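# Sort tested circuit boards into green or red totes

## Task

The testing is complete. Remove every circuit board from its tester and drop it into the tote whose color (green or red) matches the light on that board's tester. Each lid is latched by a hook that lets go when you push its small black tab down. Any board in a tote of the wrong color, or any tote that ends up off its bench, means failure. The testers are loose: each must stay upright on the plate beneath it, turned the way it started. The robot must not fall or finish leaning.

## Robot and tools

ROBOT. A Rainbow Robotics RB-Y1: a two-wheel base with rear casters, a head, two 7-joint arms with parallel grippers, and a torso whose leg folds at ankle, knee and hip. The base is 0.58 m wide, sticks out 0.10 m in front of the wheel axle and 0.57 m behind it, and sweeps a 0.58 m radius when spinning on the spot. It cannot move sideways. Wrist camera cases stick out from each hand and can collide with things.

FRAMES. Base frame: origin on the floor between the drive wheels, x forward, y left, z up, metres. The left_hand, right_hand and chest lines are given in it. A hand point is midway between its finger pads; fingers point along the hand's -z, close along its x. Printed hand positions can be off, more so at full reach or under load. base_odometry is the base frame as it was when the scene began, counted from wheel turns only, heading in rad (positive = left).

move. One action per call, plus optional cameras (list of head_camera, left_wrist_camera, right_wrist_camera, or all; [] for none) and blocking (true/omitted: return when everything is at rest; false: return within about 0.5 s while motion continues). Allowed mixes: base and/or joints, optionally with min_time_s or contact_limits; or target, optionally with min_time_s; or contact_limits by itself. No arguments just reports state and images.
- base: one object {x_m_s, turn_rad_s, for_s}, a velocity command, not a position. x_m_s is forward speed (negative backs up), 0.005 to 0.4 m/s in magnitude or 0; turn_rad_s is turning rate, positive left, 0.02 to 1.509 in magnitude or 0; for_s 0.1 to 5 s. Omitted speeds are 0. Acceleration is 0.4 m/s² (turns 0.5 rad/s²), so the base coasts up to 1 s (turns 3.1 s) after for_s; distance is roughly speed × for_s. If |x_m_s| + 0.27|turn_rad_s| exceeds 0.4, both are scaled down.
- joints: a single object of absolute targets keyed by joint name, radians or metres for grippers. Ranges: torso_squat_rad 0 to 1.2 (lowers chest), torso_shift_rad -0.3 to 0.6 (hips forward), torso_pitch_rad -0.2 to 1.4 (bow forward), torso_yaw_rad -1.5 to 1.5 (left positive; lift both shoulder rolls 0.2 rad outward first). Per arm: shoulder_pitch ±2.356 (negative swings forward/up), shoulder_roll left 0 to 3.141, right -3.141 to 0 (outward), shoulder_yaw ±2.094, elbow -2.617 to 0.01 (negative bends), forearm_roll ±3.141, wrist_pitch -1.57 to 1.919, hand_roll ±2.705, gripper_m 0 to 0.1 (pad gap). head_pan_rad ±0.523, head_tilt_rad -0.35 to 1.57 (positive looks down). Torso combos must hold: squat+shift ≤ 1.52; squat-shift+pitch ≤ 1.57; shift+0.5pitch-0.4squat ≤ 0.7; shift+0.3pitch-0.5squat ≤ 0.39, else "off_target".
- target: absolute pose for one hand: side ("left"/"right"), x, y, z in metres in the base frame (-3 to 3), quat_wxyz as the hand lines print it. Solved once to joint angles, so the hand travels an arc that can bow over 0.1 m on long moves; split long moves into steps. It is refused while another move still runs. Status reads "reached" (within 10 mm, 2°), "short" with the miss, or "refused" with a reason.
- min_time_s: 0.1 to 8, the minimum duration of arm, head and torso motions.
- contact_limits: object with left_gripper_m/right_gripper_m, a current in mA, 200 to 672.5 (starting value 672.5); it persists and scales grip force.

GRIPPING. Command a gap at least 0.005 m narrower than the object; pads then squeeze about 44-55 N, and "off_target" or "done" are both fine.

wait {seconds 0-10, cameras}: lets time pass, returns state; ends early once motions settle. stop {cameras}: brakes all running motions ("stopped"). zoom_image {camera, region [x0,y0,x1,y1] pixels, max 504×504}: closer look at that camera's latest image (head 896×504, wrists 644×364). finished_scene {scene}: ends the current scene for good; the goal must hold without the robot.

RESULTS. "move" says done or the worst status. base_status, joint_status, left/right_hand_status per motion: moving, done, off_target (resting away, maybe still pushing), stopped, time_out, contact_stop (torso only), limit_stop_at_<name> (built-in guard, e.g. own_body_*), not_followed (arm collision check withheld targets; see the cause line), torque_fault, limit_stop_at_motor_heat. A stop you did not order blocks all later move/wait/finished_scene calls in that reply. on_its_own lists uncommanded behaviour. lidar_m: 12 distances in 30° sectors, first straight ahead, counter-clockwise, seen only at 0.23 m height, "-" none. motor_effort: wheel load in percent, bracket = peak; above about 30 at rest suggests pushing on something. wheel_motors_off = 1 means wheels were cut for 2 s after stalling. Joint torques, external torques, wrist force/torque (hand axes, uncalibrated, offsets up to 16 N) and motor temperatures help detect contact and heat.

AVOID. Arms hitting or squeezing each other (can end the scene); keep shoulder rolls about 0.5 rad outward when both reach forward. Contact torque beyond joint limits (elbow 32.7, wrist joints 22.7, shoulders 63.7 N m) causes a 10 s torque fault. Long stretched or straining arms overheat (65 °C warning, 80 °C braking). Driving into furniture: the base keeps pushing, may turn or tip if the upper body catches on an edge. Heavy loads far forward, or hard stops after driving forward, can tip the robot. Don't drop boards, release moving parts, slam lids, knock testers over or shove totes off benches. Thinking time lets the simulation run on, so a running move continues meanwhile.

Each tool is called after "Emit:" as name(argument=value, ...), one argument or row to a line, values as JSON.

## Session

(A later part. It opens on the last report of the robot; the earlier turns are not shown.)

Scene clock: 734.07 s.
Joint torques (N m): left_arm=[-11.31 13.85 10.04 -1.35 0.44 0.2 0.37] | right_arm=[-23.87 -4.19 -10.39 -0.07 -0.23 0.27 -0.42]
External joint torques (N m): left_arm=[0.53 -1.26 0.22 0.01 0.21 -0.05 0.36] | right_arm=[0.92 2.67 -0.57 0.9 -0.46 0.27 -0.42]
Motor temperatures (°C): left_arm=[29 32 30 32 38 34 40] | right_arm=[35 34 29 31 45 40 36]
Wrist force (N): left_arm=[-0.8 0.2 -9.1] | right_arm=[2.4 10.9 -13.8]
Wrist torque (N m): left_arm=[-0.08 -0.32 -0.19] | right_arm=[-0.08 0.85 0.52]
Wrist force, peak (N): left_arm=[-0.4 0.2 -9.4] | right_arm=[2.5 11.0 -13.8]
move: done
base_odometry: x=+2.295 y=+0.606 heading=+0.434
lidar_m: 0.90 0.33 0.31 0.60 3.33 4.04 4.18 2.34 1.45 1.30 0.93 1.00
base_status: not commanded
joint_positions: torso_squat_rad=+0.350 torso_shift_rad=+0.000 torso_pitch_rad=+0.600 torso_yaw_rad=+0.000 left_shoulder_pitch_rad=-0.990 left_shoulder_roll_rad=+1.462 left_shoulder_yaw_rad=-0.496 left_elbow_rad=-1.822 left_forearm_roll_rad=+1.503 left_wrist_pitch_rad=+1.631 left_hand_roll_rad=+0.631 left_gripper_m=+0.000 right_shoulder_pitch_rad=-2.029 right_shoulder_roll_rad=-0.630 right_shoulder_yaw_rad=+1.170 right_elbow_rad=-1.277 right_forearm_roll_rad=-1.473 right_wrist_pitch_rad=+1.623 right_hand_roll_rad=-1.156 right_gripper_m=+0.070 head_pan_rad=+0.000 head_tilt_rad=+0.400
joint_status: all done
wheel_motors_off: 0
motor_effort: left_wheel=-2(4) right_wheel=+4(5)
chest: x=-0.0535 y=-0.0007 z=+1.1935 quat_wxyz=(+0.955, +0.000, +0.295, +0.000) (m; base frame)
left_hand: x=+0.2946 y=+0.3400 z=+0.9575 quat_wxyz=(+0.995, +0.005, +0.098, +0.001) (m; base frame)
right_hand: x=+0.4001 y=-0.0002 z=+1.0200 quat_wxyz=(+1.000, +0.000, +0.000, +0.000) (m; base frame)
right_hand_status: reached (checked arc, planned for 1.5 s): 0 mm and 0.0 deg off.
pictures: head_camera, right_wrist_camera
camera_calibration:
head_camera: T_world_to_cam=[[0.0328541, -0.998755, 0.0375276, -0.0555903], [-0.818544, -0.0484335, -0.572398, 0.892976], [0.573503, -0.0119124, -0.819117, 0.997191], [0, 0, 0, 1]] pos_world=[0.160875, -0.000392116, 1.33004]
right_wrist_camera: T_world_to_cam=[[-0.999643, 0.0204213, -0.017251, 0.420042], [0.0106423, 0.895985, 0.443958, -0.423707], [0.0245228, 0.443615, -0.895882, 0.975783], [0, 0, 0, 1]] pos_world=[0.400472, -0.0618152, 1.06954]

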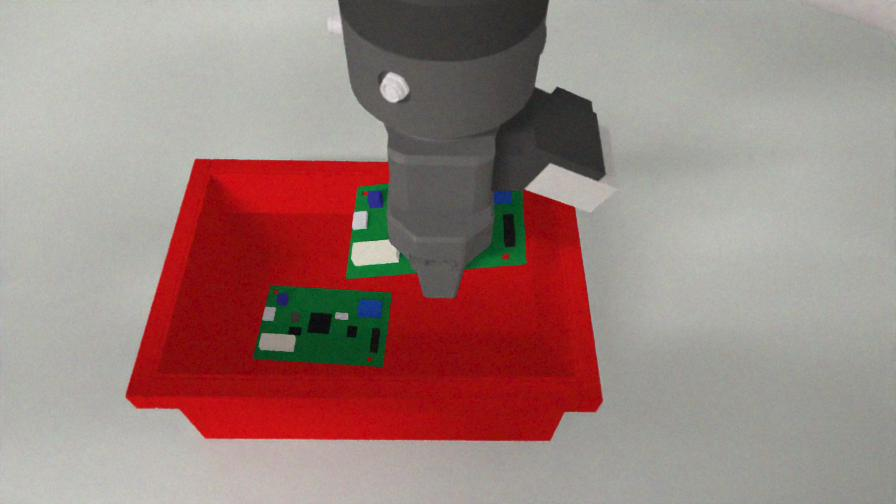

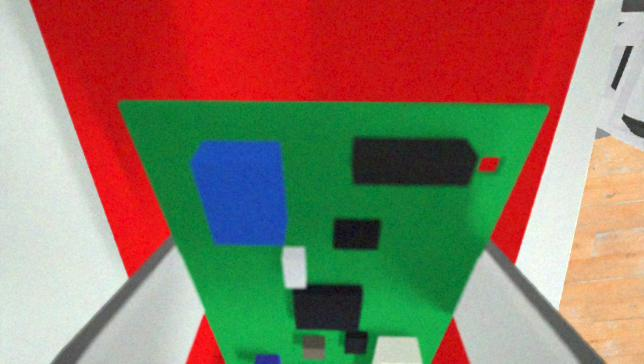

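Emit:
move(
  target={"side":"right","x":0.412,"y":0.08,"z":1.0,"quat_wxyz":[1,0,0,0]},
  min_time_s=1.5,
  cameras=[],
)

Emit:
move(
  target={"side":"right","x":0.412,"y":0.08,"z":0.93,"quat_wxyz":[1,0,0,0]},
  min_time_s=1.2,
  cameras=["head_camera","right_wrist_camera"],
)

Scene clock: 752.00 s.
Joint torques (N m): left_arm=[-11.31 14.2 9.97 -1.23 0.43 0.16 0.26] | right_arm=[-24.77 -5.38 -5.12 -0.11 0.26 -0.05 0.28]
External joint torques (N m): left_arm=[0.53 -0.91 0.15 0.14 0.19 -0.09 0.25] | right_arm=[1.17 1.57 1.57 1.13 0.01 -0.04 0.28]
Motor temperatures (°C): left_arm=[29 32 30 32 38 34 40] | right_arm=[36 34 29 31 45 38 36]
Wrist force (N): left_arm=[-0.5 0.2 -9.4] | right_arm=[2.1 10.6 -13.6]
Wrist torque (N m): left_arm=[-0.07 -0.31 -0.18] | right_arm=[-0.03 0.85 0.52]
Wrist force, peak (N): left_arm=[-0.4 0.5 -9.6] | right_arm=[2.2 11.4 -13.8]
move: done
base_odometry: x=+2.295 y=+0.606 heading=+0.434
lidar_m: 0.90 0.32 0.31 0.59 3.31 4.05 4.19 2.34 1.46 1.31 0.93 1.00
base_status: not commanded
joint_positions: torso_squat_rad=+0.350 torso_shift_rad=+0.000 torso_pitch_rad=+0.600 torso_yaw_rad=+0.000 left_shoulder_pitch_rad=-0.990 left_shoulder_roll_rad=+1.462 left_shoulder_yaw_rad=-0.496 left_elbow_rad=-1.822 left_forearm_roll_rad=+1.503 left_wrist_pitch_rad=+1.631 left_hand_roll_rad=+0.631 left_gripper_m=+0.000 right_shoulder_pitch_rad=-2.122 right_shoulder_roll_rad=-0.269 right_shoulder_yaw_rad=+1.193 right_elbow_rad=-0.758 right_forearm_roll_rad=-1.433 right_wrist_pitch_rad=+1.566 right_hand_roll_rad=-1.012 right_gripper_m=+0.070 head_pan_rad=+0.000 head_tilt_rad=+0.400
joint_status: all done
wheel_motors_off: 0
motor_effort: left_wheel=-1(3) right_wheel=+3(5)
chest: x=-0.0535 y=-0.0007 z=+1.1935 quat_wxyz=(+0.955, +0.000, +0.295, +0.000) (m; base frame)
left_hand: x=+0.2946 y=+0.3400 z=+0.9575 quat_wxyz=(+0.995, +0.005, +0.098, +0.001) (m; base frame)
right_hand: x=+0.4119 y=+0.0800 z=+1.0001 quat_wxyz=(+1.000, +0.001, -0.001, +0.000) (m; base frame)
right_hand_status: reached (checked arc, planned for 1.5 s): 0 mm and 0.1 deg off.
pictures: none
No camera images: "cameras" was empty.

Scene clock: 753.53 s.
Joint torques (N m): left_arm=[-11.3 14.28 10.27 -1.17 0.5 0.18 0.4] | right_arm=[-22.37 -3.28 -4.14 -0.32 0.37 -0.29 0.31]
External joint torques (N m): left_arm=[0.54 -0.83 0.45 0.2 0.27 -0.07 0.39] | right_arm=[3.28 2.54 1.39 1.13 0.13 -0.27 0.31]
Motor temperatures (°C): left_arm=[29 32 30 32 38 34 40] | right_arm=[36 34 29 31 45 38 36]
Wrist force (N): left_arm=[-0.3 0.2 -9.1] | right_arm=[2.1 10.9 -13.5]
Wrist torque (N m): left_arm=[-0.07 -0.28 -0.19] | right_arm=[-0.08 0.82 0.51]
Wrist force, peak (N): left_arm=[-0.5 -0.2 -9.3] | right_arm=[2.1 10.9 -13.9]
move: done
base_odometry: x=+2.295 y=+0.606 heading=+0.434
lidar_m: 0.89 0.32 0.31 0.59 3.32 4.04 4.18 2.33 1.46 1.31 0.92 1.00
base_status: not commanded
joint_positions: torso_squat_rad=+0.350 torso_shift_rad=+0.000 torso_pitch_rad=+0.600 torso_yaw_rad=+0.000 left_shoulder_pitch_rad=-0.990 left_shoulder_roll_rad=+1.462 left_shoulder_yaw_rad=-0.496 left_elbow_rad=-1.822 left_forearm_roll_rad=+1.503 left_wrist_pitch_rad=+1.631 left_hand_roll_rad=+0.631 left_gripper_m=+0.000 right_shoulder_pitch_rad=-2.018 right_shoulder_roll_rad=-0.180 right_shoulder_yaw_rad=+1.241 right_elbow_rad=-0.623 right_forearm_roll_rad=-1.383 right_wrist_pitch_rad=+1.432 right_hand_roll_rad=-0.945 right_gripper_m=+0.070 head_pan_rad=+0.000 head_tilt_rad=+0.400
joint_status: all done
wheel_motors_off: 0
motor_effort: left_wheel=-1(3) right_wheel=+2(4)
chest: x=-0.0535 y=-0.0007 z=+1.1935 quat_wxyz=(+0.955, +0.000, +0.295, +0.000) (m; base frame)
left_hand: x=+0.2946 y=+0.3400 z=+0.9575 quat_wxyz=(+0.995, +0.005, +0.098, +0.001) (m; base frame)
right_hand: x=+0.4120 y=+0.0799 z=+0.9304 quat_wxyz=(+1.000, +0.001, -0.001, +0.000) (m; base frame)
right_hand_status: reached (checked arc, planned for 1.2 s): 0 mm and 0.2 deg off.
pictures: head_camera, right_wrist_camera
camera_calibration:
head_camera: T_world_to_cam=[[0.0328558, -0.998756, 0.0375126, -0.0555588], [-0.818566, -0.0484259, -0.572367, 0.892957], [0.573472, -0.011901, -0.819139, 0.997197], [0, 0, 0, 1]] pos_world=[0.160905, -0.000379835, 1.33003]
right_wrist_camera: T_world_to_cam=[[-0.999599, 0.0206959, -0.0193127, 0.430636], [0.00992283, 0.895145, 0.445664, -0.457026], [0.0265111, 0.445293, -0.894992, 0.85788], [0, 0, 0, 1]] pos_world=[0.412255, 0.0181841, 0.979793]

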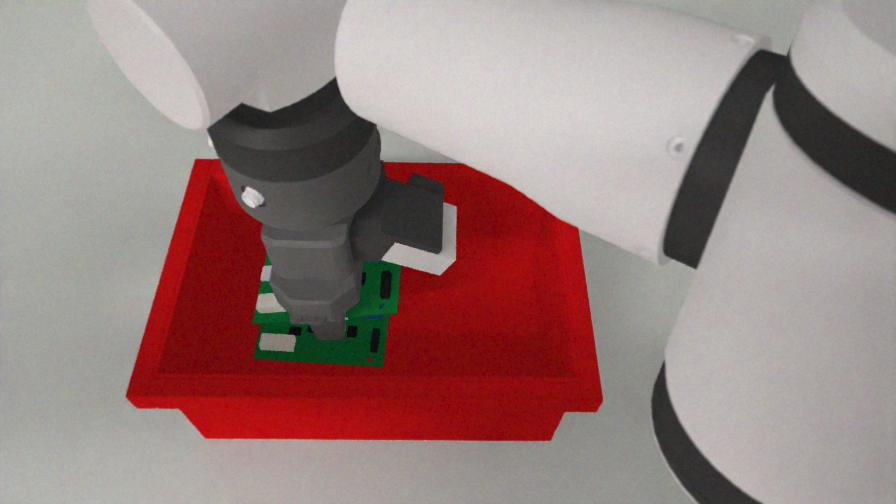

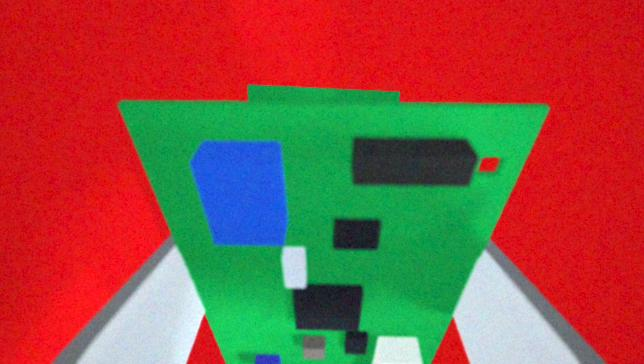

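Emit:
move(
  target={"side":"right","x":0.412,"y":0.08,"z":0.892,"quat_wxyz":[1,0,0,0]},
  min_time_s=1.2,
  cameras=["head_camera","right_wrist_camera"],
)

Scene clock: 761.10 s.
Joint torques (N m): left_arm=[-11.52 14.33 10.08 -1.24 0.4 0.14 0.37] | right_arm=[-22.11 -2.92 -2.81 -0.33 0.41 -0.23 0.27]
External joint torques (N m): left_arm=[0.32 -0.78 0.25 0.12 0.16 -0.12 0.36] | right_arm=[3.17 2.18 1.37 1.11 0.16 -0.2 0.27]
Motor temperatures (°C): left_arm=[29 32 30 32 38 34 40] | right_arm=[36 34 29 31 45 37 36]
Wrist force (N): left_arm=[-0.5 0.2 -9.3] | right_arm=[2.1 10.6 -13.4]
Wrist torque (N m): left_arm=[-0.06 -0.30 -0.18] | right_arm=[-0.03 0.82 0.50]
Wrist force, peak (N): left_arm=[-0.8 0.3 -9.7] | right_arm=[2.3 11.0 -13.9]
move: done
base_odometry: x=+2.295 y=+0.606 heading=+0.434
lidar_m: 0.89 0.32 0.31 0.59 3.32 4.04 4.19 2.34 1.46 1.30 0.93 0.99
base_status: not commanded
joint_positions: torso_squat_rad=+0.350 torso_shift_rad=+0.000 torso_pitch_rad=+0.600 torso_yaw_rad=+0.000 left_shoulder_pitch_rad=-0.990 left_shoulder_roll_rad=+1.462 left_shoulder_yaw_rad=-0.496 left_elbow_rad=-1.822 left_forearm_roll_rad=+1.503 left_wrist_pitch_rad=+1.631 left_hand_roll_rad=+0.631 left_gripper_m=+0.000 right_shoulder_pitch_rad=-1.970 right_shoulder_roll_rad=-0.098 right_shoulder_yaw_rad=+1.259 right_elbow_rad=-0.470 right_forearm_roll_rad=-1.364 right_wrist_pitch_rad=+1.345 right_hand_roll_rad=-0.869 right_gripper_m=+0.070 head_pan_rad=+0.000 head_tilt_rad=+0.400
joint_status: all done
wheel_motors_off: 0
motor_effort: left_wheel=-2(3) right_wheel=+3(4)
chest: x=-0.0535 y=-0.0007 z=+1.1935 quat_wxyz=(+0.955, +0.000, +0.295, +0.000) (m; base frame)
left_hand: x=+0.2946 y=+0.3400 z=+0.9575 quat_wxyz=(+0.995, +0.005, +0.098, +0.001) (m; base frame)
right_hand: x=+0.4116 y=+0.0794 z=+0.8925 quat_wxyz=(+1.000, +0.002, -0.004, +0.000) (m; base frame)
right_hand_status: reached (checked arc, planned for 1.2 s): 1 mm and 0.5 deg off.
pictures: head_camera, right_wrist_camera
camera_calibration:
head_camera: T_world_to_cam=[[0.0328562, -0.998756, 0.0375126, -0.0555587], [-0.818568, -0.0484262, -0.572364, 0.892954], [0.573469, -0.0119009, -0.819141, 0.997198], [0, 0, 0, 1]] pos_world=[0.160907, -0.00037967, 1.33002]
right_wrist_camera: T_world_to_cam=[[-0.999469, 0.0209978, -0.024905, 0.434438], [0.00760505, 0.893809, 0.448383, -0.441074], [0.0316754, 0.447956, -0.893494, 0.820524], [0, 0, 0, 1]] pos_world=[0.411571, 0.0175549, 0.941724]

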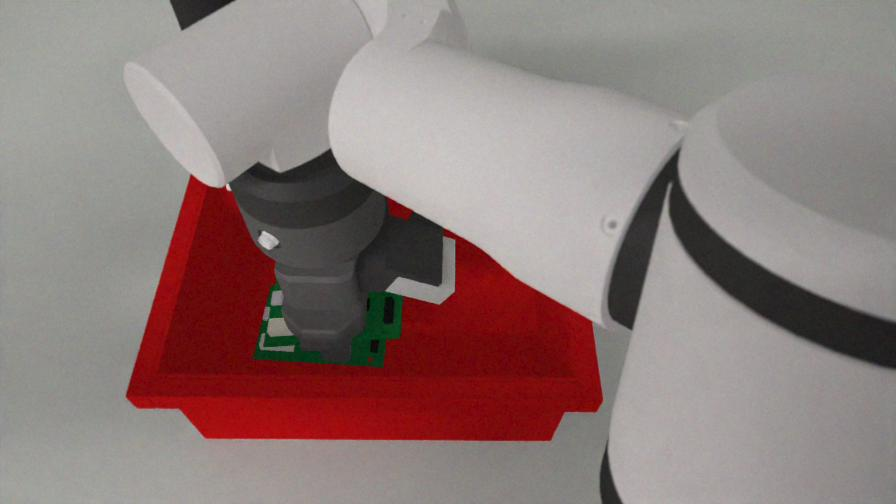

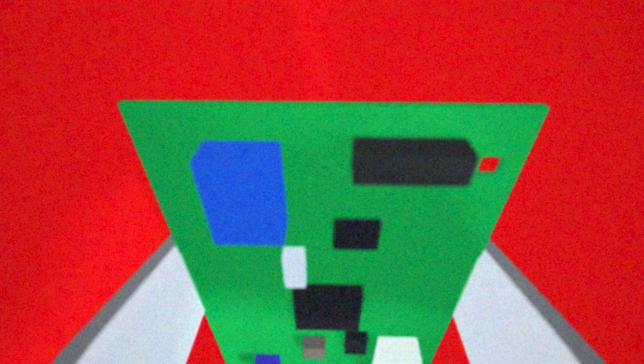

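Emit:
move(
  target={"side":"right","x":0.412,"y":0.08,"z":0.876,"quat_wxyz":[1,0,0,0]},
  min_time_s=1,
  cameras=["head_camera","right_wrist_camera"],
)

Scene clock: 769.17 s.
Joint torques (N m): left_arm=[-11 14.04 9.93 -1.2 0.42 0.18 0.34] | right_arm=[-21.91 -2.97 -3.08 -0.28 0.36 -0.36 0.3]
External joint torques (N m): left_arm=[0.84 -1.07 0.11 0.16 0.18 -0.07 0.33] | right_arm=[3.37 2.13 1.1 1.16 0.11 -0.33 0.3]
Motor temperatures (°C): left_arm=[29 32 30 32 38 34 40] | right_arm=[36 34 29 31 45 37 36]
Wrist force (N): left_arm=[-0.9 0.3 -9.0] | right_arm=[2.3 10.9 -13.0]
Wrist torque (N m): left_arm=[-0.09 -0.34 -0.17] | right_arm=[-0.08 0.87 0.51]
Wrist force, peak (N): left_arm=[-0.3 0.3 -9.4] | right_arm=[2.1 10.8 -13.8]
move: refused
base_odometry: x=+2.295 y=+0.606 heading=+0.434
lidar_m: 0.89 0.32 0.31 0.60 3.32 4.04 4.18 2.33 1.47 1.30 0.94 0.98
base_status: not commanded
joint_positions: torso_squat_rad=+0.350 torso_shift_rad=+0.000 torso_pitch_rad=+0.600 torso_yaw_rad=+0.000 left_shoulder_pitch_rad=-0.990 left_shoulder_roll_rad=+1.462 left_shoulder_yaw_rad=-0.496 left_elbow_rad=-1.822 left_forearm_roll_rad=+1.503 left_wrist_pitch_rad=+1.631 left_hand_roll_rad=+0.631 left_gripper_m=+0.000 right_shoulder_pitch_rad=-1.970 right_shoulder_roll_rad=-0.098 right_shoulder_yaw_rad=+1.259 right_elbow_rad=-0.470 right_forearm_roll_rad=-1.364 right_wrist_pitch_rad=+1.345 right_hand_roll_rad=-0.869 right_gripper_m=+0.070 head_pan_rad=+0.000 head_tilt_rad=+0.400
joint_status: not commanded
wheel_motors_off: 0
motor_effort: left_wheel=-2(2) right_wheel=+3(3)
chest: x=-0.0535 y=-0.0007 z=+1.1935 quat_wxyz=(+0.955, +0.000, +0.295, +0.000) (m; base frame)
left_hand: x=+0.2946 y=+0.3400 z=+0.9575 quat_wxyz=(+0.995, +0.005, +0.098, +0.001) (m; base frame)
right_hand: x=+0.4116 y=+0.0794 z=+0.8925 quat_wxyz=(+1.000, +0.002, -0.004, +0.000) (m; base frame)
right_hand_status: refused: the posture found for that pose stands 7 mm from the chest (limit 10 mm). Nothing moved. The solve starts from where the arm stands: from another posture it may find a clear one.
pictures: head_camera, right_wrist_camera
camera_calibration:
head_camera: T_world_to_cam=[[0.0328561, -0.998756, 0.0375128, -0.0555588], [-0.818568, -0.0484262, -0.572365, 0.892954], [0.573469, -0.0119011, -0.819141, 0.997198], [0, 0, 0, 1]] pos_world=[0.160907, -0.00037948, 1.33002]
right_wrist_camera: T_world_to_cam=[[-0.999469, 0.020998, -0.0249053, 0.434438], [0.00760507, 0.893809, 0.448383, -0.441074], [0.0316758, 0.447956, -0.893494, 0.820524], [0, 0, 0, 1]] pos_world=[0.411571, 0.017555, 0.941724]

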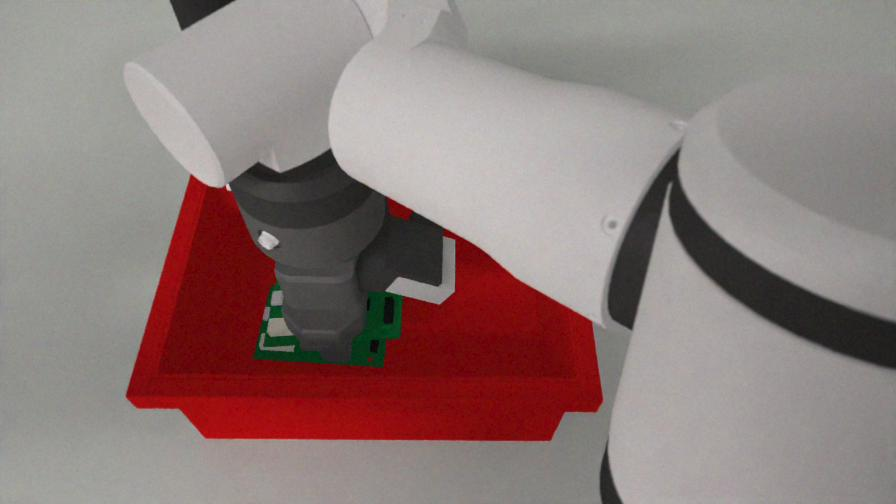

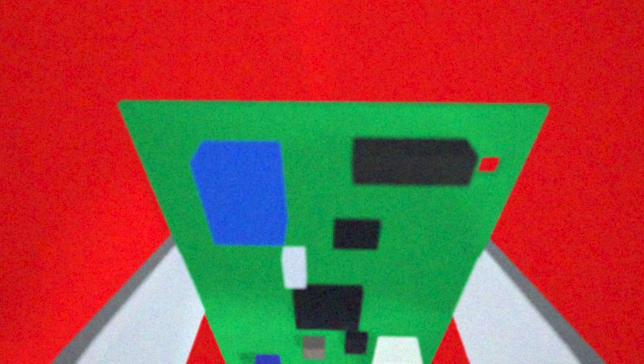

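Emit:
move(
  joints={"torso_squat_rad":0.40},
  min_time_s=1,
  cameras=["head_camera"],
)

Scene clock: 775.97 s.
Joint torques (N m): left_arm=[-11.09 14.17 10.12 -1.22 0.51 0.15 0.36] | right_arm=[-22.03 -3.02 -2.89 -0.31 0.25 -0.3 0.37]
External joint torques (N m): left_arm=[0.75 -0.94 0.29 0.14 0.27 -0.11 0.35] | right_arm=[3.24 2.08 1.29 1.13 0 -0.27 0.37]
Motor temperatures (°C): left_arm=[29 32 30 32 37 34 40] | right_arm=[36 34 29 31 45 36 36]
Wrist force (N): left_arm=[-0.7 0.1 -8.9] | right_arm=[2.1 11.0 -13.4]
Wrist torque (N m): left_arm=[-0.05 -0.35 -0.18] | right_arm=[-0.07 0.82 0.52]
Wrist force, peak (N): left_arm=[-0.4 0.3 -9.4] | right_arm=[2.2 11.1 -13.7]
move: done
base_odometry: x=+2.295 y=+0.606 heading=+0.434
lidar_m: 0.89 0.32 0.31 0.59 3.31 4.04 4.18 2.34 1.46 1.31 0.93 0.99
base_status: not commanded
joint_positions: torso_squat_rad=+0.400 torso_shift_rad=+0.000 torso_pitch_rad=+0.600 torso_yaw_rad=+0.000 left_shoulder_pitch_rad=-0.990 left_shoulder_roll_rad=+1.462 left_shoulder_yaw_rad=-0.496 left_elbow_rad=-1.822 left_forearm_roll_rad=+1.503 left_wrist_pitch_rad=+1.631 left_hand_roll_rad=+0.631 left_gripper_m=+0.000 right_shoulder_pitch_rad=-1.970 right_shoulder_roll_rad=-0.098 right_shoulder_yaw_rad=+1.259 right_elbow_rad=-0.470 right_forearm_roll_rad=-1.364 right_wrist_pitch_rad=+1.345 right_hand_roll_rad=-0.869 right_gripper_m=+0.070 head_pan_rad=+0.000 head_tilt_rad=+0.400
joint_status: all done
wheel_motors_off: 0
motor_effort: left_wheel=-2(3) right_wheel=+4(4)
chest: x=-0.0534 y=-0.0007 z=+1.1807 quat_wxyz=(+0.955, +0.000, +0.295, +0.000) (m; base frame)
left_hand: x=+0.2946 y=+0.3401 z=+0.9447 quat_wxyz=(+0.995, +0.005, +0.098, +0.001) (m; base frame)
right_hand: x=+0.4117 y=+0.0794 z=+0.8796 quat_wxyz=(+1.000, +0.002, -0.004, +0.000) (m; base frame)
pictures: head_camera
camera_calibration:
head_camera: T_world_to_cam=[[0.032859, -0.998756, 0.0375102, -0.0550669], [-0.818611, -0.0484262, -0.572303, 0.885576], [0.573407, -0.011901, -0.819184, 0.986715], [0, 0, 0, 1]] pos_world=[0.160962, -0.000370429, 1.31718]

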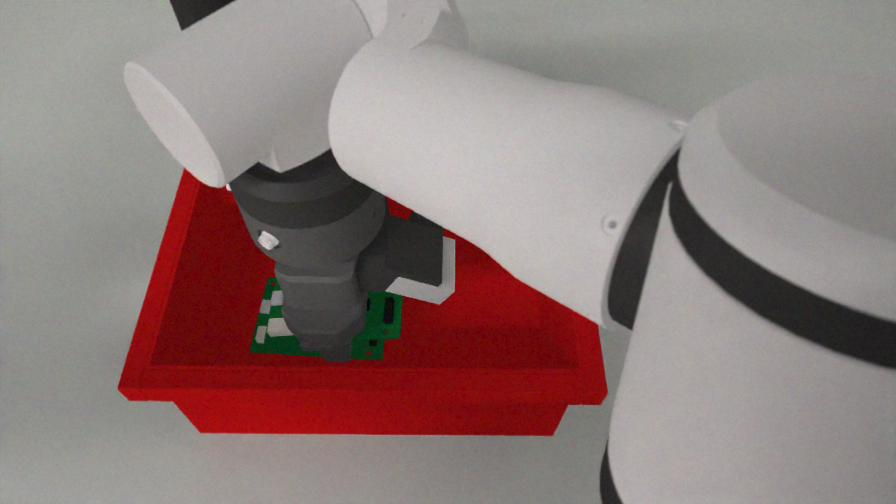

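Emit:
move(
  joints={"torso_squat_rad":0.42},
  min_time_s=0.7,
  cameras=["right_wrist_camera"],
)

Scene clock: 782.03 s.
Joint torques (N m): left_arm=[-11.17 14.18 10 -1.2 0.42 0.19 0.34] | right_arm=[-21.99 -3.14 -2.76 -0.26 0.32 -0.21 0.32]
External joint torques (N m): left_arm=[0.67 -0.93 0.18 0.17 0.18 -0.06 0.33] | right_arm=[3.29 1.96 1.42 1.17 0.07 -0.18 0.32]
Motor temperatures (°C): left_arm=[29 32 30 32 37 34 40] | right_arm=[36 34 28 31 45 36 36]
Wrist force (N): left_arm=[-0.7 0.2 -9.1] | right_arm=[2.1 11.0 -13.7]
Wrist torque (N m): left_arm=[-0.06 -0.36 -0.19] | right_arm=[-0.06 0.84 0.52]
Wrist force, peak (N): left_arm=[-0.6 0.3 -9.6] | right_arm=[2.2 11.1 -13.7]
move: done
base_odometry: x=+2.295 y=+0.606 heading=+0.434
lidar_m: 0.90 0.32 0.30 0.60 3.32 4.03 4.18 2.33 1.46 1.31 0.93 0.99
base_status: not commanded
joint_positions: torso_squat_rad=+0.420 torso_shift_rad=+0.000 torso_pitch_rad=+0.600 torso_yaw_rad=+0.000 left_shoulder_pitch_rad=-0.990 left_shoulder_roll_rad=+1.462 left_shoulder_yaw_rad=-0.496 left_elbow_rad=-1.822 left_forearm_roll_rad=+1.503 left_wrist_pitch_rad=+1.631 left_hand_roll_rad=+0.631 left_gripper_m=+0.000 right_shoulder_pitch_rad=-1.970 right_shoulder_roll_rad=-0.098 right_shoulder_yaw_rad=+1.259 right_elbow_rad=-0.470 right_forearm_roll_rad=-1.364 right_wrist_pitch_rad=+1.345 right_hand_roll_rad=-0.869 right_gripper_m=+0.070 head_pan_rad=+0.000 head_tilt_rad=+0.400
joint_status: all done
wheel_motors_off: 0
motor_effort: left_wheel=-1(3) right_wheel=+3(4)
chest: x=-0.0534 y=-0.0007 z=+1.1751 quat_wxyz=(+0.955, +0.000, +0.295, +0.000) (m; base frame)
left_hand: x=+0.2946 y=+0.3401 z=+0.9391 quat_wxyz=(+0.995, +0.005, +0.098, +0.001) (m; base frame)
right_hand: x=+0.4117 y=+0.0794 z=+0.8741 quat_wxyz=(+1.000, +0.002, -0.004, +0.000) (m; base frame)
pictures: right_wrist_camera
camera_calibration:
right_wrist_camera: T_world_to_cam=[[-0.999471, 0.0209979, -0.0248296, 0.433936], [0.00763901, 0.89381, 0.448382, -0.432831], [0.031608, 0.447955, -0.893497, 0.804074], [0, 0, 0, 1]] pos_world=[0.411597, 0.0175678, 0.923286]

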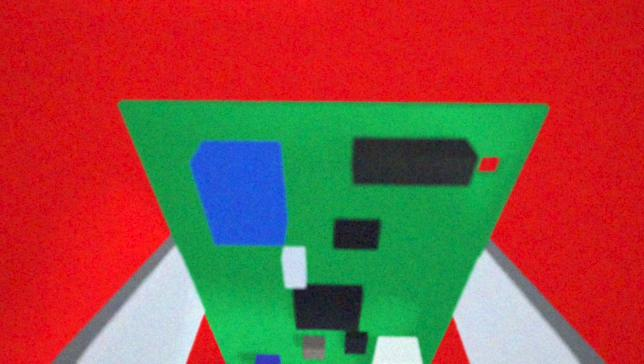

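Emit:
move(
  joints={"torso_squat_rad":0.44},
  min_time_s=0.7,
  cameras=["right_wrist_camera"],
)

Scene clock: 787.30 s.
Joint torques (N m): left_arm=[-11.28 14.14 9.92 -1.28 0.39 0.15 0.36] | right_arm=[-22.05 -2.89 -2.93 -0.36 0.42 -0.28 0.3]
External joint torques (N m): left_arm=[0.56 -0.97 0.09 0.08 0.15 -0.1 0.35] | right_arm=[3.23 2.21 1.25 1.07 0.17 -0.25 0.3]
Motor temperatures (°C): left_arm=[29 32 30 32 37 34 40] | right_arm=[36 34 28 31 45 36 36]
Wrist force (N): left_arm=[-0.6 0.3 -9.0] | right_arm=[2.2 11.1 -13.8]
Wrist torque (N m): left_arm=[-0.06 -0.33 -0.20] | right_arm=[-0.09 0.85 0.52]
Wrist force, peak (N): left_arm=[-0.6 0.3 -9.7] | right_arm=[2.0 11.3 -13.9]
move: done
base_odometry: x=+2.295 y=+0.606 heading=+0.434
lidar_m: 0.89 0.32 0.32 0.60 3.32 4.04 4.18 2.33 1.45 1.32 0.93 1.00
base_status: not commanded
joint_positions: torso_squat_rad=+0.440 torso_shift_rad=+0.000 torso_pitch_rad=+0.600 torso_yaw_rad=+0.000 left_shoulder_pitch_rad=-0.990 left_shoulder_roll_rad=+1.462 left_shoulder_yaw_rad=-0.496 left_elbow_rad=-1.822 left_forearm_roll_rad=+1.503 left_wrist_pitch_rad=+1.631 left_hand_roll_rad=+0.631 left_gripper_m=+0.000 right_shoulder_pitch_rad=-1.970 right_shoulder_roll_rad=-0.098 right_shoulder_yaw_rad=+1.259 right_elbow_rad=-0.470 right_forearm_roll_rad=-1.364 right_wrist_pitch_rad=+1.345 right_hand_roll_rad=-0.869 right_gripper_m=+0.070 head_pan_rad=+0.000 head_tilt_rad=+0.400
joint_status: all done
wheel_motors_off: 0
motor_effort: left_wheel=-2(4) right_wheel=+3(4)
chest: x=-0.0534 y=-0.0007 z=+1.1693 quat_wxyz=(+0.955, +0.000, +0.295, +0.000) (m; base frame)
left_hand: x=+0.2946 y=+0.3401 z=+0.9333 quat_wxyz=(+0.995, +0.005, +0.098, +0.001) (m; base frame)
right_hand: x=+0.4117 y=+0.0794 z=+0.8682 quat_wxyz=(+1.000, +0.002, -0.004, +0.000) (m; base frame)
pictures: right_wrist_camera
camera_calibration:
right_wrist_camera: T_world_to_cam=[[-0.999471, 0.0209973, -0.0248276, 0.43379], [0.00763943, 0.89381, 0.448382, -0.430218], [0.0316059, 0.447955, -0.893497, 0.798857], [0, 0, 0, 1]] pos_world=[0.411598, 0.0175722, 0.917449]

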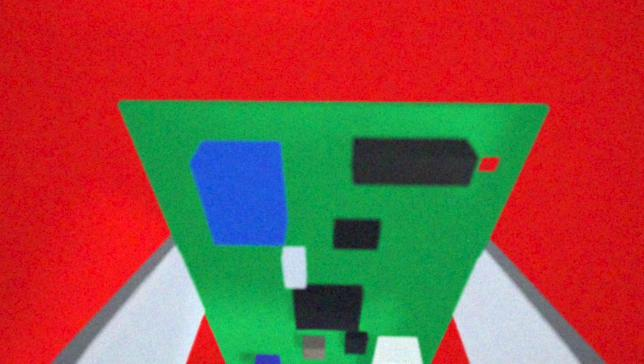

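Emit:
move(
  joints={"torso_squat_rad":0.465},
  min_time_s=0.8,
  cameras=["right_wrist_camera","head_camera"],
)

Scene clock: 792.53 s.
Joint torques (N m): left_arm=[-11.26 14.12 10.08 -1.37 0.39 0.22 0.42] | right_arm=[-21.83 -2.94 -2.91 -0.27 0.38 -0.37 0.3]
External joint torques (N m): left_arm=[0.58 -0.99 0.25 0 0.16 -0.04 0.41] | right_arm=[3.45 2.16 1.28 1.17 0.13 -0.34 0.3]
Motor temperatures (°C): left_arm=[29 32 30 32 37 34 40] | right_arm=[36 34 28 31 45 36 36]
Wrist force (N): left_arm=[-0.4 0.3 -8.9] | right_arm=[2.0 10.9 -12.6]
Wrist torque (N m): left_arm=[-0.06 -0.33 -0.17] | right_arm=[-0.04 0.85 0.50]
Wrist force, peak (N): left_arm=[-0.4 0.1 -9.7] | right_arm=[2.3 11.1 -13.9]
move: done
base_odometry: x=+2.295 y=+0.606 heading=+0.434
lidar_m: 0.89 0.32 0.31 0.58 3.32 4.04 4.18 2.33 1.47 1.30 0.93 0.99
base_status: not commanded
joint_positions: torso_squat_rad=+0.465 torso_shift_rad=+0.000 torso_pitch_rad=+0.600 torso_yaw_rad=+0.000 left_shoulder_pitch_rad=-0.990 left_shoulder_roll_rad=+1.462 left_shoulder_yaw_rad=-0.496 left_elbow_rad=-1.822 left_forearm_roll_rad=+1.503 left_wrist_pitch_rad=+1.631 left_hand_roll_rad=+0.631 left_gripper_m=+0.000 right_shoulder_pitch_rad=-1.970 right_shoulder_roll_rad=-0.098 right_shoulder_yaw_rad=+1.259 right_elbow_rad=-0.470 right_forearm_roll_rad=-1.364 right_wrist_pitch_rad=+1.345 right_hand_roll_rad=-0.869 right_gripper_m=+0.070 head_pan_rad=+0.000 head_tilt_rad=+0.400
joint_status: all done
wheel_motors_off: 0
motor_effort: left_wheel=-1(3) right_wheel=+1(4)
chest: x=-0.0534 y=-0.0007 z=+1.1616 quat_wxyz=(+0.955, +0.000, +0.295, +0.000) (m; base frame)
left_hand: x=+0.2946 y=+0.3401 z=+0.9256 quat_wxyz=(+0.995, +0.005, +0.098, +0.001) (m; base frame)
right_hand: x=+0.4117 y=+0.0794 z=+0.8606 quat_wxyz=(+1.000, +0.002, -0.004, +0.000) (m; base frame)
pictures: head_camera, right_wrist_camera
camera_calibration:
head_camera: T_world_to_cam=[[0.0328584, -0.998756, 0.0375106, -0.0543387], [-0.818606, -0.048426, -0.57231, 0.874673], [0.573414, -0.0119012, -0.819179, 0.971093], [0, 0, 0, 1]] pos_world=[0.160959, -0.000356944, 1.29812]
right_wrist_camera: T_world_to_cam=[[-0.999471, 0.0209982, -0.0248388, 0.433609], [0.00763519, 0.89381, 0.448381, -0.426792], [0.0316164, 0.447955, -0.893497, 0.79202], [0, 0, 0, 1]] pos_world=[0.411598, 0.0175772, 0.909803]

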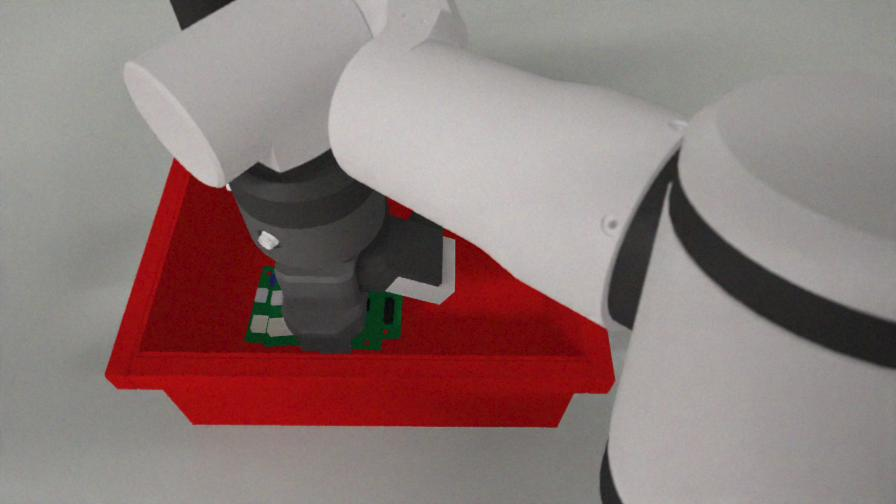

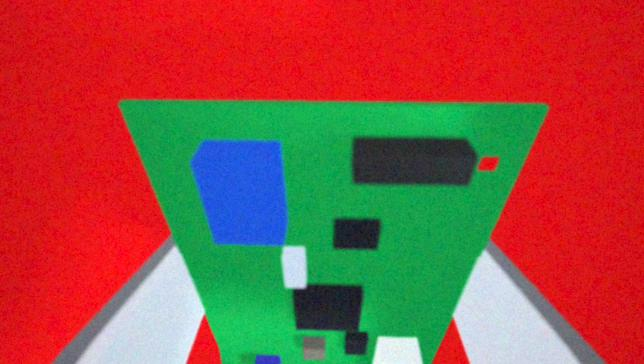

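Emit:
move(
  joints={"torso_squat_rad":0.48},
  min_time_s=0.6,
  cameras=["right_wrist_camera"],
)

Scene clock: 799.60 s.
Joint torques (N m): left_arm=[-11.06 14.01 9.93 -1.31 0.43 0.15 0.36] | right_arm=[-14.72 -2.75 -2.55 -0.36 0.31 -2.11 0.16]
External joint torques (N m): left_arm=[0.79 -1.1 0.1 0.05 0.2 -0.1 0.35] | right_arm=[10.56 2.38 1.64 1.06 0.06 -2.07 0.16]
Motor temperatures (°C): left_arm=[29 32 30 32 37 34 40] | right_arm=[36 34 28 31 45 36 36]
Wrist force (N): left_arm=[-0.4 0.4 -9.3] | right_arm=[-1.6 5.1 18.2]
Wrist torque (N m): left_arm=[-0.07 -0.31 -0.19] | right_arm=[0.05 2.06 0.70]
Wrist force, peak (N): left_arm=[-0.4 0.5 -9.6] | right_arm=[-1.7 5.2 19.5]
move: done
base_odometry: x=+2.295 y=+0.606 heading=+0.434
lidar_m: 0.89 0.33 0.31 0.59 3.31 4.04 4.19 2.33 1.46 1.30 0.93 1.00
base_status: not commanded
joint_positions: torso_squat_rad=+0.480 torso_shift_rad=+0.000 torso_pitch_rad=+0.599 torso_yaw_rad=+0.000 left_shoulder_pitch_rad=-0.990 left_shoulder_roll_rad=+1.462 left_shoulder_yaw_rad=-0.496 left_elbow_rad=-1.822 left_forearm_roll_rad=+1.503 left_wrist_pitch_rad=+1.631 left_hand_roll_rad=+0.631 left_gripper_m=+0.000 right_shoulder_pitch_rad=-1.972 right_shoulder_roll_rad=-0.098 right_shoulder_yaw_rad=+1.259 right_elbow_rad=-0.470 right_forearm_roll_rad=-1.364 right_wrist_pitch_rad=+1.346 right_hand_roll_rad=-0.869 right_gripper_m=+0.070 head_pan_rad=+0.000 head_tilt_rad=+0.400
joint_status: all done
wheel_motors_off: 0
motor_effort: left_wheel=-3(3) right_wheel=+1(4)
chest: x=-0.0539 y=-0.0008 z=+1.1570 quat_wxyz=(+0.956, +0.001, +0.295, +0.000) (m; base frame)
left_hand: x=+0.2944 y=+0.3400 z=+0.9214 quat_wxyz=(+0.995, +0.005, +0.098, +0.001) (m; base frame)
right_hand: x=+0.4119 y=+0.0797 z=+0.8573 quat_wxyz=(+1.000, +0.002, -0.005, +0.000) (m; base frame)
pictures: right_wrist_camera
camera_calibration:
right_wrist_camera: T_world_to_cam=[[-0.999416, 0.0205496, -0.0273031, 0.435851], [0.00612231, 0.893732, 0.44856, -0.425064], [0.0336193, 0.448131, -0.893335, 0.788007], [0, 0, 0, 1]] pos_world=[0.411706, 0.0178063, 0.906521]

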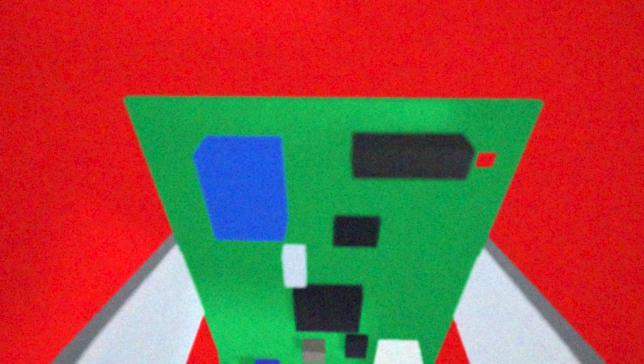

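Emit:
move(
  joints={"right_gripper_m":0.092},
  cameras=["right_wrist_camera"],
)

Emit:
move(
  joints={"torso_squat_rad":0.35},
  min_time_s=1.5,
  cameras=["right_wrist_camera"],
)

Emit:
move(
  target={"side":"right","x":0.412,"y":0.06,"z":1.05,"quat_wxyz":[1,0,0,0]},
  min_time_s=1.5,
  cameras=["right_wrist_camera"],
)

Emit:
move(
  target={"side":"right","x":0.36,"y":-0.2,"z":1.14,"quat_wxyz":[1,0,0,0]},
  min_time_s=1.5,
  cameras=["head_camera"],
)

Scene clock: 805.63 s.
Joint torques (N m): left_arm=[-11.08 14.11 10.17 -1.22 0.41 0.16 0.35] | right_arm=[-11.8 -1.22 -2.23 -0.72 -0.29 0.05 0.18]
External joint torques (N m): left_arm=[0.77 -1 0.34 0.14 0.17 -0.09 0.34] | right_arm=[13.51 3.93 1.95 0.7 -0.55 0.09 0.18]
Motor temperatures (°C): left_arm=[29 32 30 32 37 34 40] | right_arm=[36 34 28 31 45 36 36]
Wrist force (N): left_arm=[-0.7 0.3 -9.2] | right_arm=[9.8 10.9 14.8]
Wrist torque (N m): left_arm=[-0.07 -0.34 -0.18] | right_arm=[-0.05 2.02 0.50]
Wrist force, peak (N): left_arm=[-0.5 0.3 -9.7] | right_arm=[10.4 10.8 16.1]
move: done
base_odometry: x=+2.295 y=+0.606 heading=+0.434
lidar_m: 0.90 0.31 0.30 0.60 3.32 4.05 4.18 2.34 1.46 1.31 0.93 1.00
base_status: not commanded
joint_positions: torso_squat_rad=+0.480 torso_shift_rad=+0.000 torso_pitch_rad=+0.599 torso_yaw_rad=+0.000 left_shoulder_pitch_rad=-0.990 left_shoulder_roll_rad=+1.462 left_shoulder_yaw_rad=-0.496 left_elbow_rad=-1.822 left_forearm_roll_rad=+1.503 left_wrist_pitch_rad=+1.631 left_hand_roll_rad=+0.631 left_gripper_m=+0.000 right_shoulder_pitch_rad=-1.973 right_shoulder_roll_rad=-0.098 right_shoulder_yaw_rad=+1.259 right_elbow_rad=-0.470 right_forearm_roll_rad=-1.364 right_wrist_pitch_rad=+1.345 right_hand_roll_rad=-0.869 right_gripper_m=+0.092 head_pan_rad=+0.000 head_tilt_rad=+0.400
joint_status: all done
wheel_motors_off: 0
motor_effort: left_wheel=-2(3) right_wheel=+2(4)
chest: x=-0.0539 y=-0.0008 z=+1.1570 quat_wxyz=(+0.956, +0.001, +0.295, +0.000) (m; base frame)
left_hand: x=+0.2944 y=+0.3400 z=+0.9213 quat_wxyz=(+0.995, +0.005, +0.098, +0.001) (m; base frame)
right_hand: x=+0.4124 y=+0.0797 z=+0.8576 quat_wxyz=(+1.000, +0.003, -0.006, +0.000) (m; base frame)
pictures: right_wrist_camera
camera_calibration:
right_wrist_camera: T_world_to_cam=[[-0.999377, 0.0208432, -0.0284724, 0.437377], [0.00584498, 0.893535, 0.448955, -0.425417], [0.0347988, 0.448509, -0.893101, 0.78755], [0, 0, 0, 1]] pos_world=[0.412186, 0.0177859, 0.906808]

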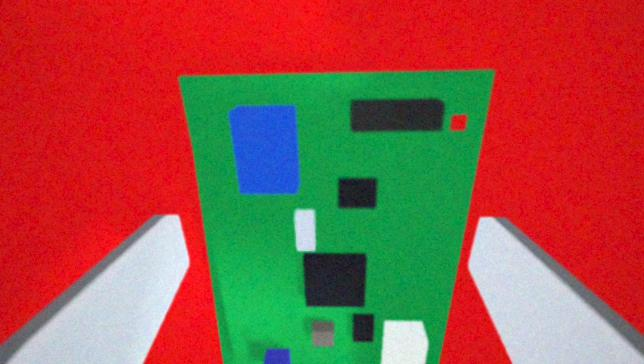

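Scene clock: 807.43 s.
Joint torques (N m): left_arm=[-11.17 14.09 10.17 -1.23 0.44 0.14 0.35] | right_arm=[-21.49 -2.45 -2.88 -0.76 -0.3 0.16 0.19]
External joint torques (N m): left_arm=[0.67 -1.02 0.35 0.13 0.2 -0.12 0.34] | right_arm=[3.79 2.64 1.31 0.68 -0.55 0.19 0.18]
Motor temperatures (°C): left_arm=[29 32 30 32 37 34 40] | right_arm=[36 34 28 31 45 36 36]
Wrist force (N): left_arm=[-0.3 0.2 -9.1] | right_arm=[2.2 10.4 -13.0]
Wrist torque (N m): left_arm=[-0.08 -0.28 -0.18] | right_arm=[-0.02 0.85 0.51]
Wrist force, peak (N): left_arm=[-0.7 0.3 -9.5] | right_arm=[9.6 10.7 13.2]
move: done
base_odometry: x=+2.295 y=+0.606 heading=+0.434
lidar_m: 0.89 0.32 0.30 0.59 3.31 4.03 4.18 2.33 1.46 1.31 0.93 0.99
base_status: not commanded
joint_positions: torso_squat_rad=+0.350 torso_shift_rad=+0.000 torso_pitch_rad=+0.600 torso_yaw_rad=+0.000 left_shoulder_pitch_rad=-0.990 left_shoulder_roll_rad=+1.462 left_shoulder_yaw_rad=-0.496 left_elbow_rad=-1.822 left_forearm_roll_rad=+1.503 left_wrist_pitch_rad=+1.631 left_hand_roll_rad=+0.631 left_gripper_m=+0.000 right_shoulder_pitch_rad=-1.971 right_shoulder_roll_rad=-0.098 right_shoulder_yaw_rad=+1.259 right_elbow_rad=-0.470 right_forearm_roll_rad=-1.364 right_wrist_pitch_rad=+1.345 right_hand_roll_rad=-0.869 right_gripper_m=+0.092 head_pan_rad=+0.000 head_tilt_rad=+0.400
joint_status: all done
wheel_motors_off: 0
motor_effort: left_wheel=-1(3) right_wheel=+1(3)
chest: x=-0.0534 y=-0.0008 z=+1.1935 quat_wxyz=(+0.955, +0.001, +0.295, +0.000) (m; base frame)
left_hand: x=+0.2946 y=+0.3400 z=+0.9575 quat_wxyz=(+0.995, +0.005, +0.099, +0.001) (m; base frame)
right_hand: x=+0.4118 y=+0.0793 z=+0.8924 quat_wxyz=(+1.000, +0.002, -0.004, +0.000) (m; base frame)
pictures: right_wrist_camera
camera_calibration:
right_wrist_camera: T_world_to_cam=[[-0.999464, 0.0211258, -0.0250266, 0.4347], [0.00766218, 0.893769, 0.448463, -0.441071], [0.0318421, 0.44803, -0.893451, 0.820397], [0, 0, 0, 1]] pos_world=[0.411724, 0.0174689, 0.941668]

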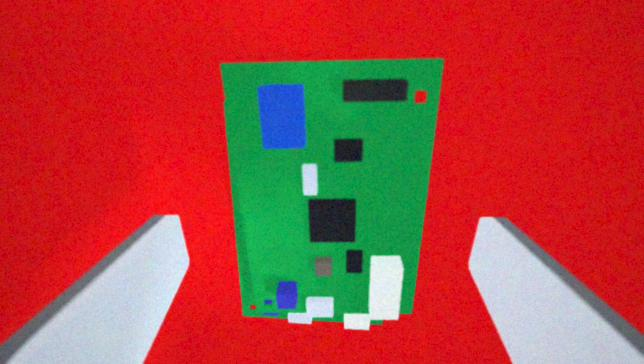

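Scene clock: 809.27 s.
Joint torques (N m): left_arm=[-11.08 14.24 10.09 -1.26 0.44 0.18 0.39] | right_arm=[-24.35 -7.51 -8.02 -1.29 -0.3 -0.02 -0.23]
External joint torques (N m): left_arm=[0.76 -0.87 0.27 0.1 0.2 -0.07 0.38] | right_arm=[1.58 -0.08 -0.37 -0.26 -0.53 -0.03 -0.23]
Motor temperatures (°C): left_arm=[29 32 30 32 37 34 40] | right_arm=[36 34 28 31 45 36 36]
Wrist force (N): left_arm=[-0.5 0.4 -9.3] | right_arm=[2.4 10.8 -13.6]
Wrist torque (N m): left_arm=[-0.09 -0.30 -0.18] | right_arm=[-0.06 0.87 0.54]
Wrist force, peak (N): left_arm=[-0.7 0.1 -9.4] | right_arm=[1.8 11.0 -13.7]
move: done
base_odometry: x=+2.295 y=+0.606 heading=+0.434
lidar_m: 0.89 0.33 0.31 0.59 3.32 4.04 4.18 2.34 1.46 1.31 0.93 1.00
base_status: not commanded
joint_positions: torso_squat_rad=+0.350 torso_shift_rad=+0.000 torso_pitch_rad=+0.600 torso_yaw_rad=+0.000 left_shoulder_pitch_rad=-0.990 left_shoulder_roll_rad=+1.462 left_shoulder_yaw_rad=-0.496 left_elbow_rad=-1.822 left_forearm_roll_rad=+1.503 left_wrist_pitch_rad=+1.631 left_hand_roll_rad=+0.631 left_gripper_m=+0.000 right_shoulder_pitch_rad=-2.174 right_shoulder_roll_rad=-0.382 right_shoulder_yaw_rad=+1.149 right_elbow_rad=-0.893 right_forearm_roll_rad=-1.475 right_wrist_pitch_rad=+1.671 right_hand_roll_rad=-1.050 right_gripper_m=+0.092 head_pan_rad=+0.000 head_tilt_rad=+0.400
joint_status: all done
wheel_motors_off: 0
motor_effort: left_wheel=-1(3) right_wheel=+1(3)
chest: x=-0.0534 y=-0.0008 z=+1.1935 quat_wxyz=(+0.955, +0.000, +0.295, +0.000) (m; base frame)
left_hand: x=+0.2946 y=+0.3400 z=+0.9575 quat_wxyz=(+0.995, +0.005, +0.099, +0.001) (m; base frame)
right_hand: x=+0.4118 y=+0.0599 z=+1.0502 quat_wxyz=(+1.000, -0.001, +0.002, +0.000) (m; base frame)
right_hand_status: reached (checked arc, planned for 1.5 s): 0 mm and 0.3 deg off.
pictures: right_wrist_camera
camera_calibration:
right_wrist_camera: T_world_to_cam=[[-0.999721, 0.0195703, -0.0132318, 0.426845], [0.0117158, 0.897102, 0.441667, -0.489215], [0.0205138, 0.441389, -0.897081, 0.978876], [0, 0, 0, 1]] pos_world=[0.412377, -0.00154283, 1.09985]

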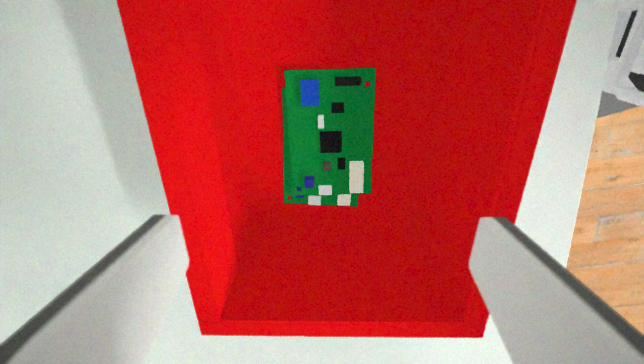

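Scene clock: 811.13 s.
Joint torques (N m): left_arm=[-11.15 14.18 10.08 -1.24 0.47 0.15 0.34] | right_arm=[-15.6 -5.9 -10.66 0.89 -0.11 -0.15 0.25]
External joint torques (N m): left_arm=[0.69 -0.93 0.25 0.12 0.24 -0.11 0.33] | right_arm=[2.68 1.28 -0.29 -0.43 -0.34 -0.15 0.25]
Motor temperatures (°C): left_arm=[29 32 30 32 37 34 40] | right_arm=[36 34 28 31 45 36 36]
Wrist force (N): left_arm=[-0.5 0.2 -9.5] | right_arm=[2.0 10.9 -13.3]
Wrist torque (N m): left_arm=[-0.07 -0.31 -0.19] | right_arm=[-0.05 0.84 0.52]
Wrist force, peak (N): left_arm=[-0.5 0.2 -9.5] | right_arm=[2.2 11.4 -13.6]
move: done
base_odometry: x=+2.295 y=+0.606 heading=+0.434
lidar_m: 0.90 0.33 0.31 0.60 3.32 4.05 4.18 2.33 1.47 1.31 0.93 1.00
base_status: not commanded
joint_positions: torso_squat_rad=+0.350 torso_shift_rad=+0.000 torso_pitch_rad=+0.600 torso_yaw_rad=+0.000 left_shoulder_pitch_rad=-0.990 left_shoulder_roll_rad=+1.462 left_shoulder_yaw_rad=-0.496 left_elbow_rad=-1.822 left_forearm_roll_rad=+1.503 left_wrist_pitch_rad=+1.631 left_hand_roll_rad=+0.631 left_gripper_m=+0.000 right_shoulder_pitch_rad=-2.014 right_shoulder_roll_rad=-1.343 right_shoulder_yaw_rad=+0.992 right_elbow_rad=-1.770 right_forearm_roll_rad=-1.765 right_wrist_pitch_rad=+1.803 right_hand_roll_rad=-1.016 right_gripper_m=+0.092 head_pan_rad=+0.000 head_tilt_rad=+0.400
joint_status: all done
wheel_motors_off: 0
motor_effort: left_wheel=+0(3) right_wheel=+1(3)
chest: x=-0.0534 y=-0.0007 z=+1.1935 quat_wxyz=(+0.955, +0.000, +0.295, +0.000) (m; base frame)
left_hand: x=+0.2946 y=+0.3400 z=+0.9575 quat_wxyz=(+0.995, +0.005, +0.099, +0.001) (m; base frame)
right_hand: x=+0.3601 y=-0.2000 z=+1.1402 quat_wxyz=(+1.000, +0.000, +0.000, +0.000) (m; base frame)
right_hand_status: reached (checked arc, planned for 1.5 s): 0 mm and 0.0 deg off.
pictures: head_camera
camera_calibration:
head_camera: T_world_to_cam=[[0.0328607, -0.998756, 0.0375017, -0.0555428], [-0.818652, -0.0484219, -0.572244, 0.892844], [0.573348, -0.0118965, -0.819225, 0.997239], [0, 0, 0, 1]] pos_world=[0.160989, -0.000376876, 1.32997]

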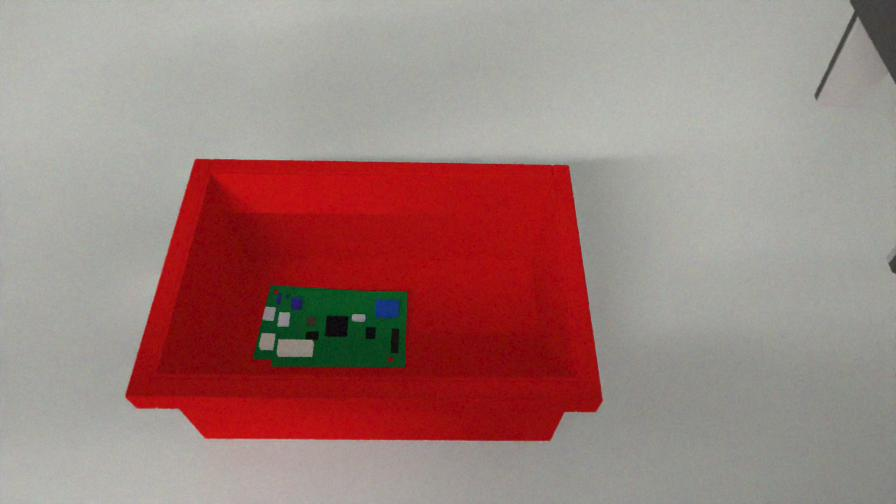

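Both boards are inside the red tote.

Emit:
finished_scene(
  scene=2,
)

The scene is finished: the task was done.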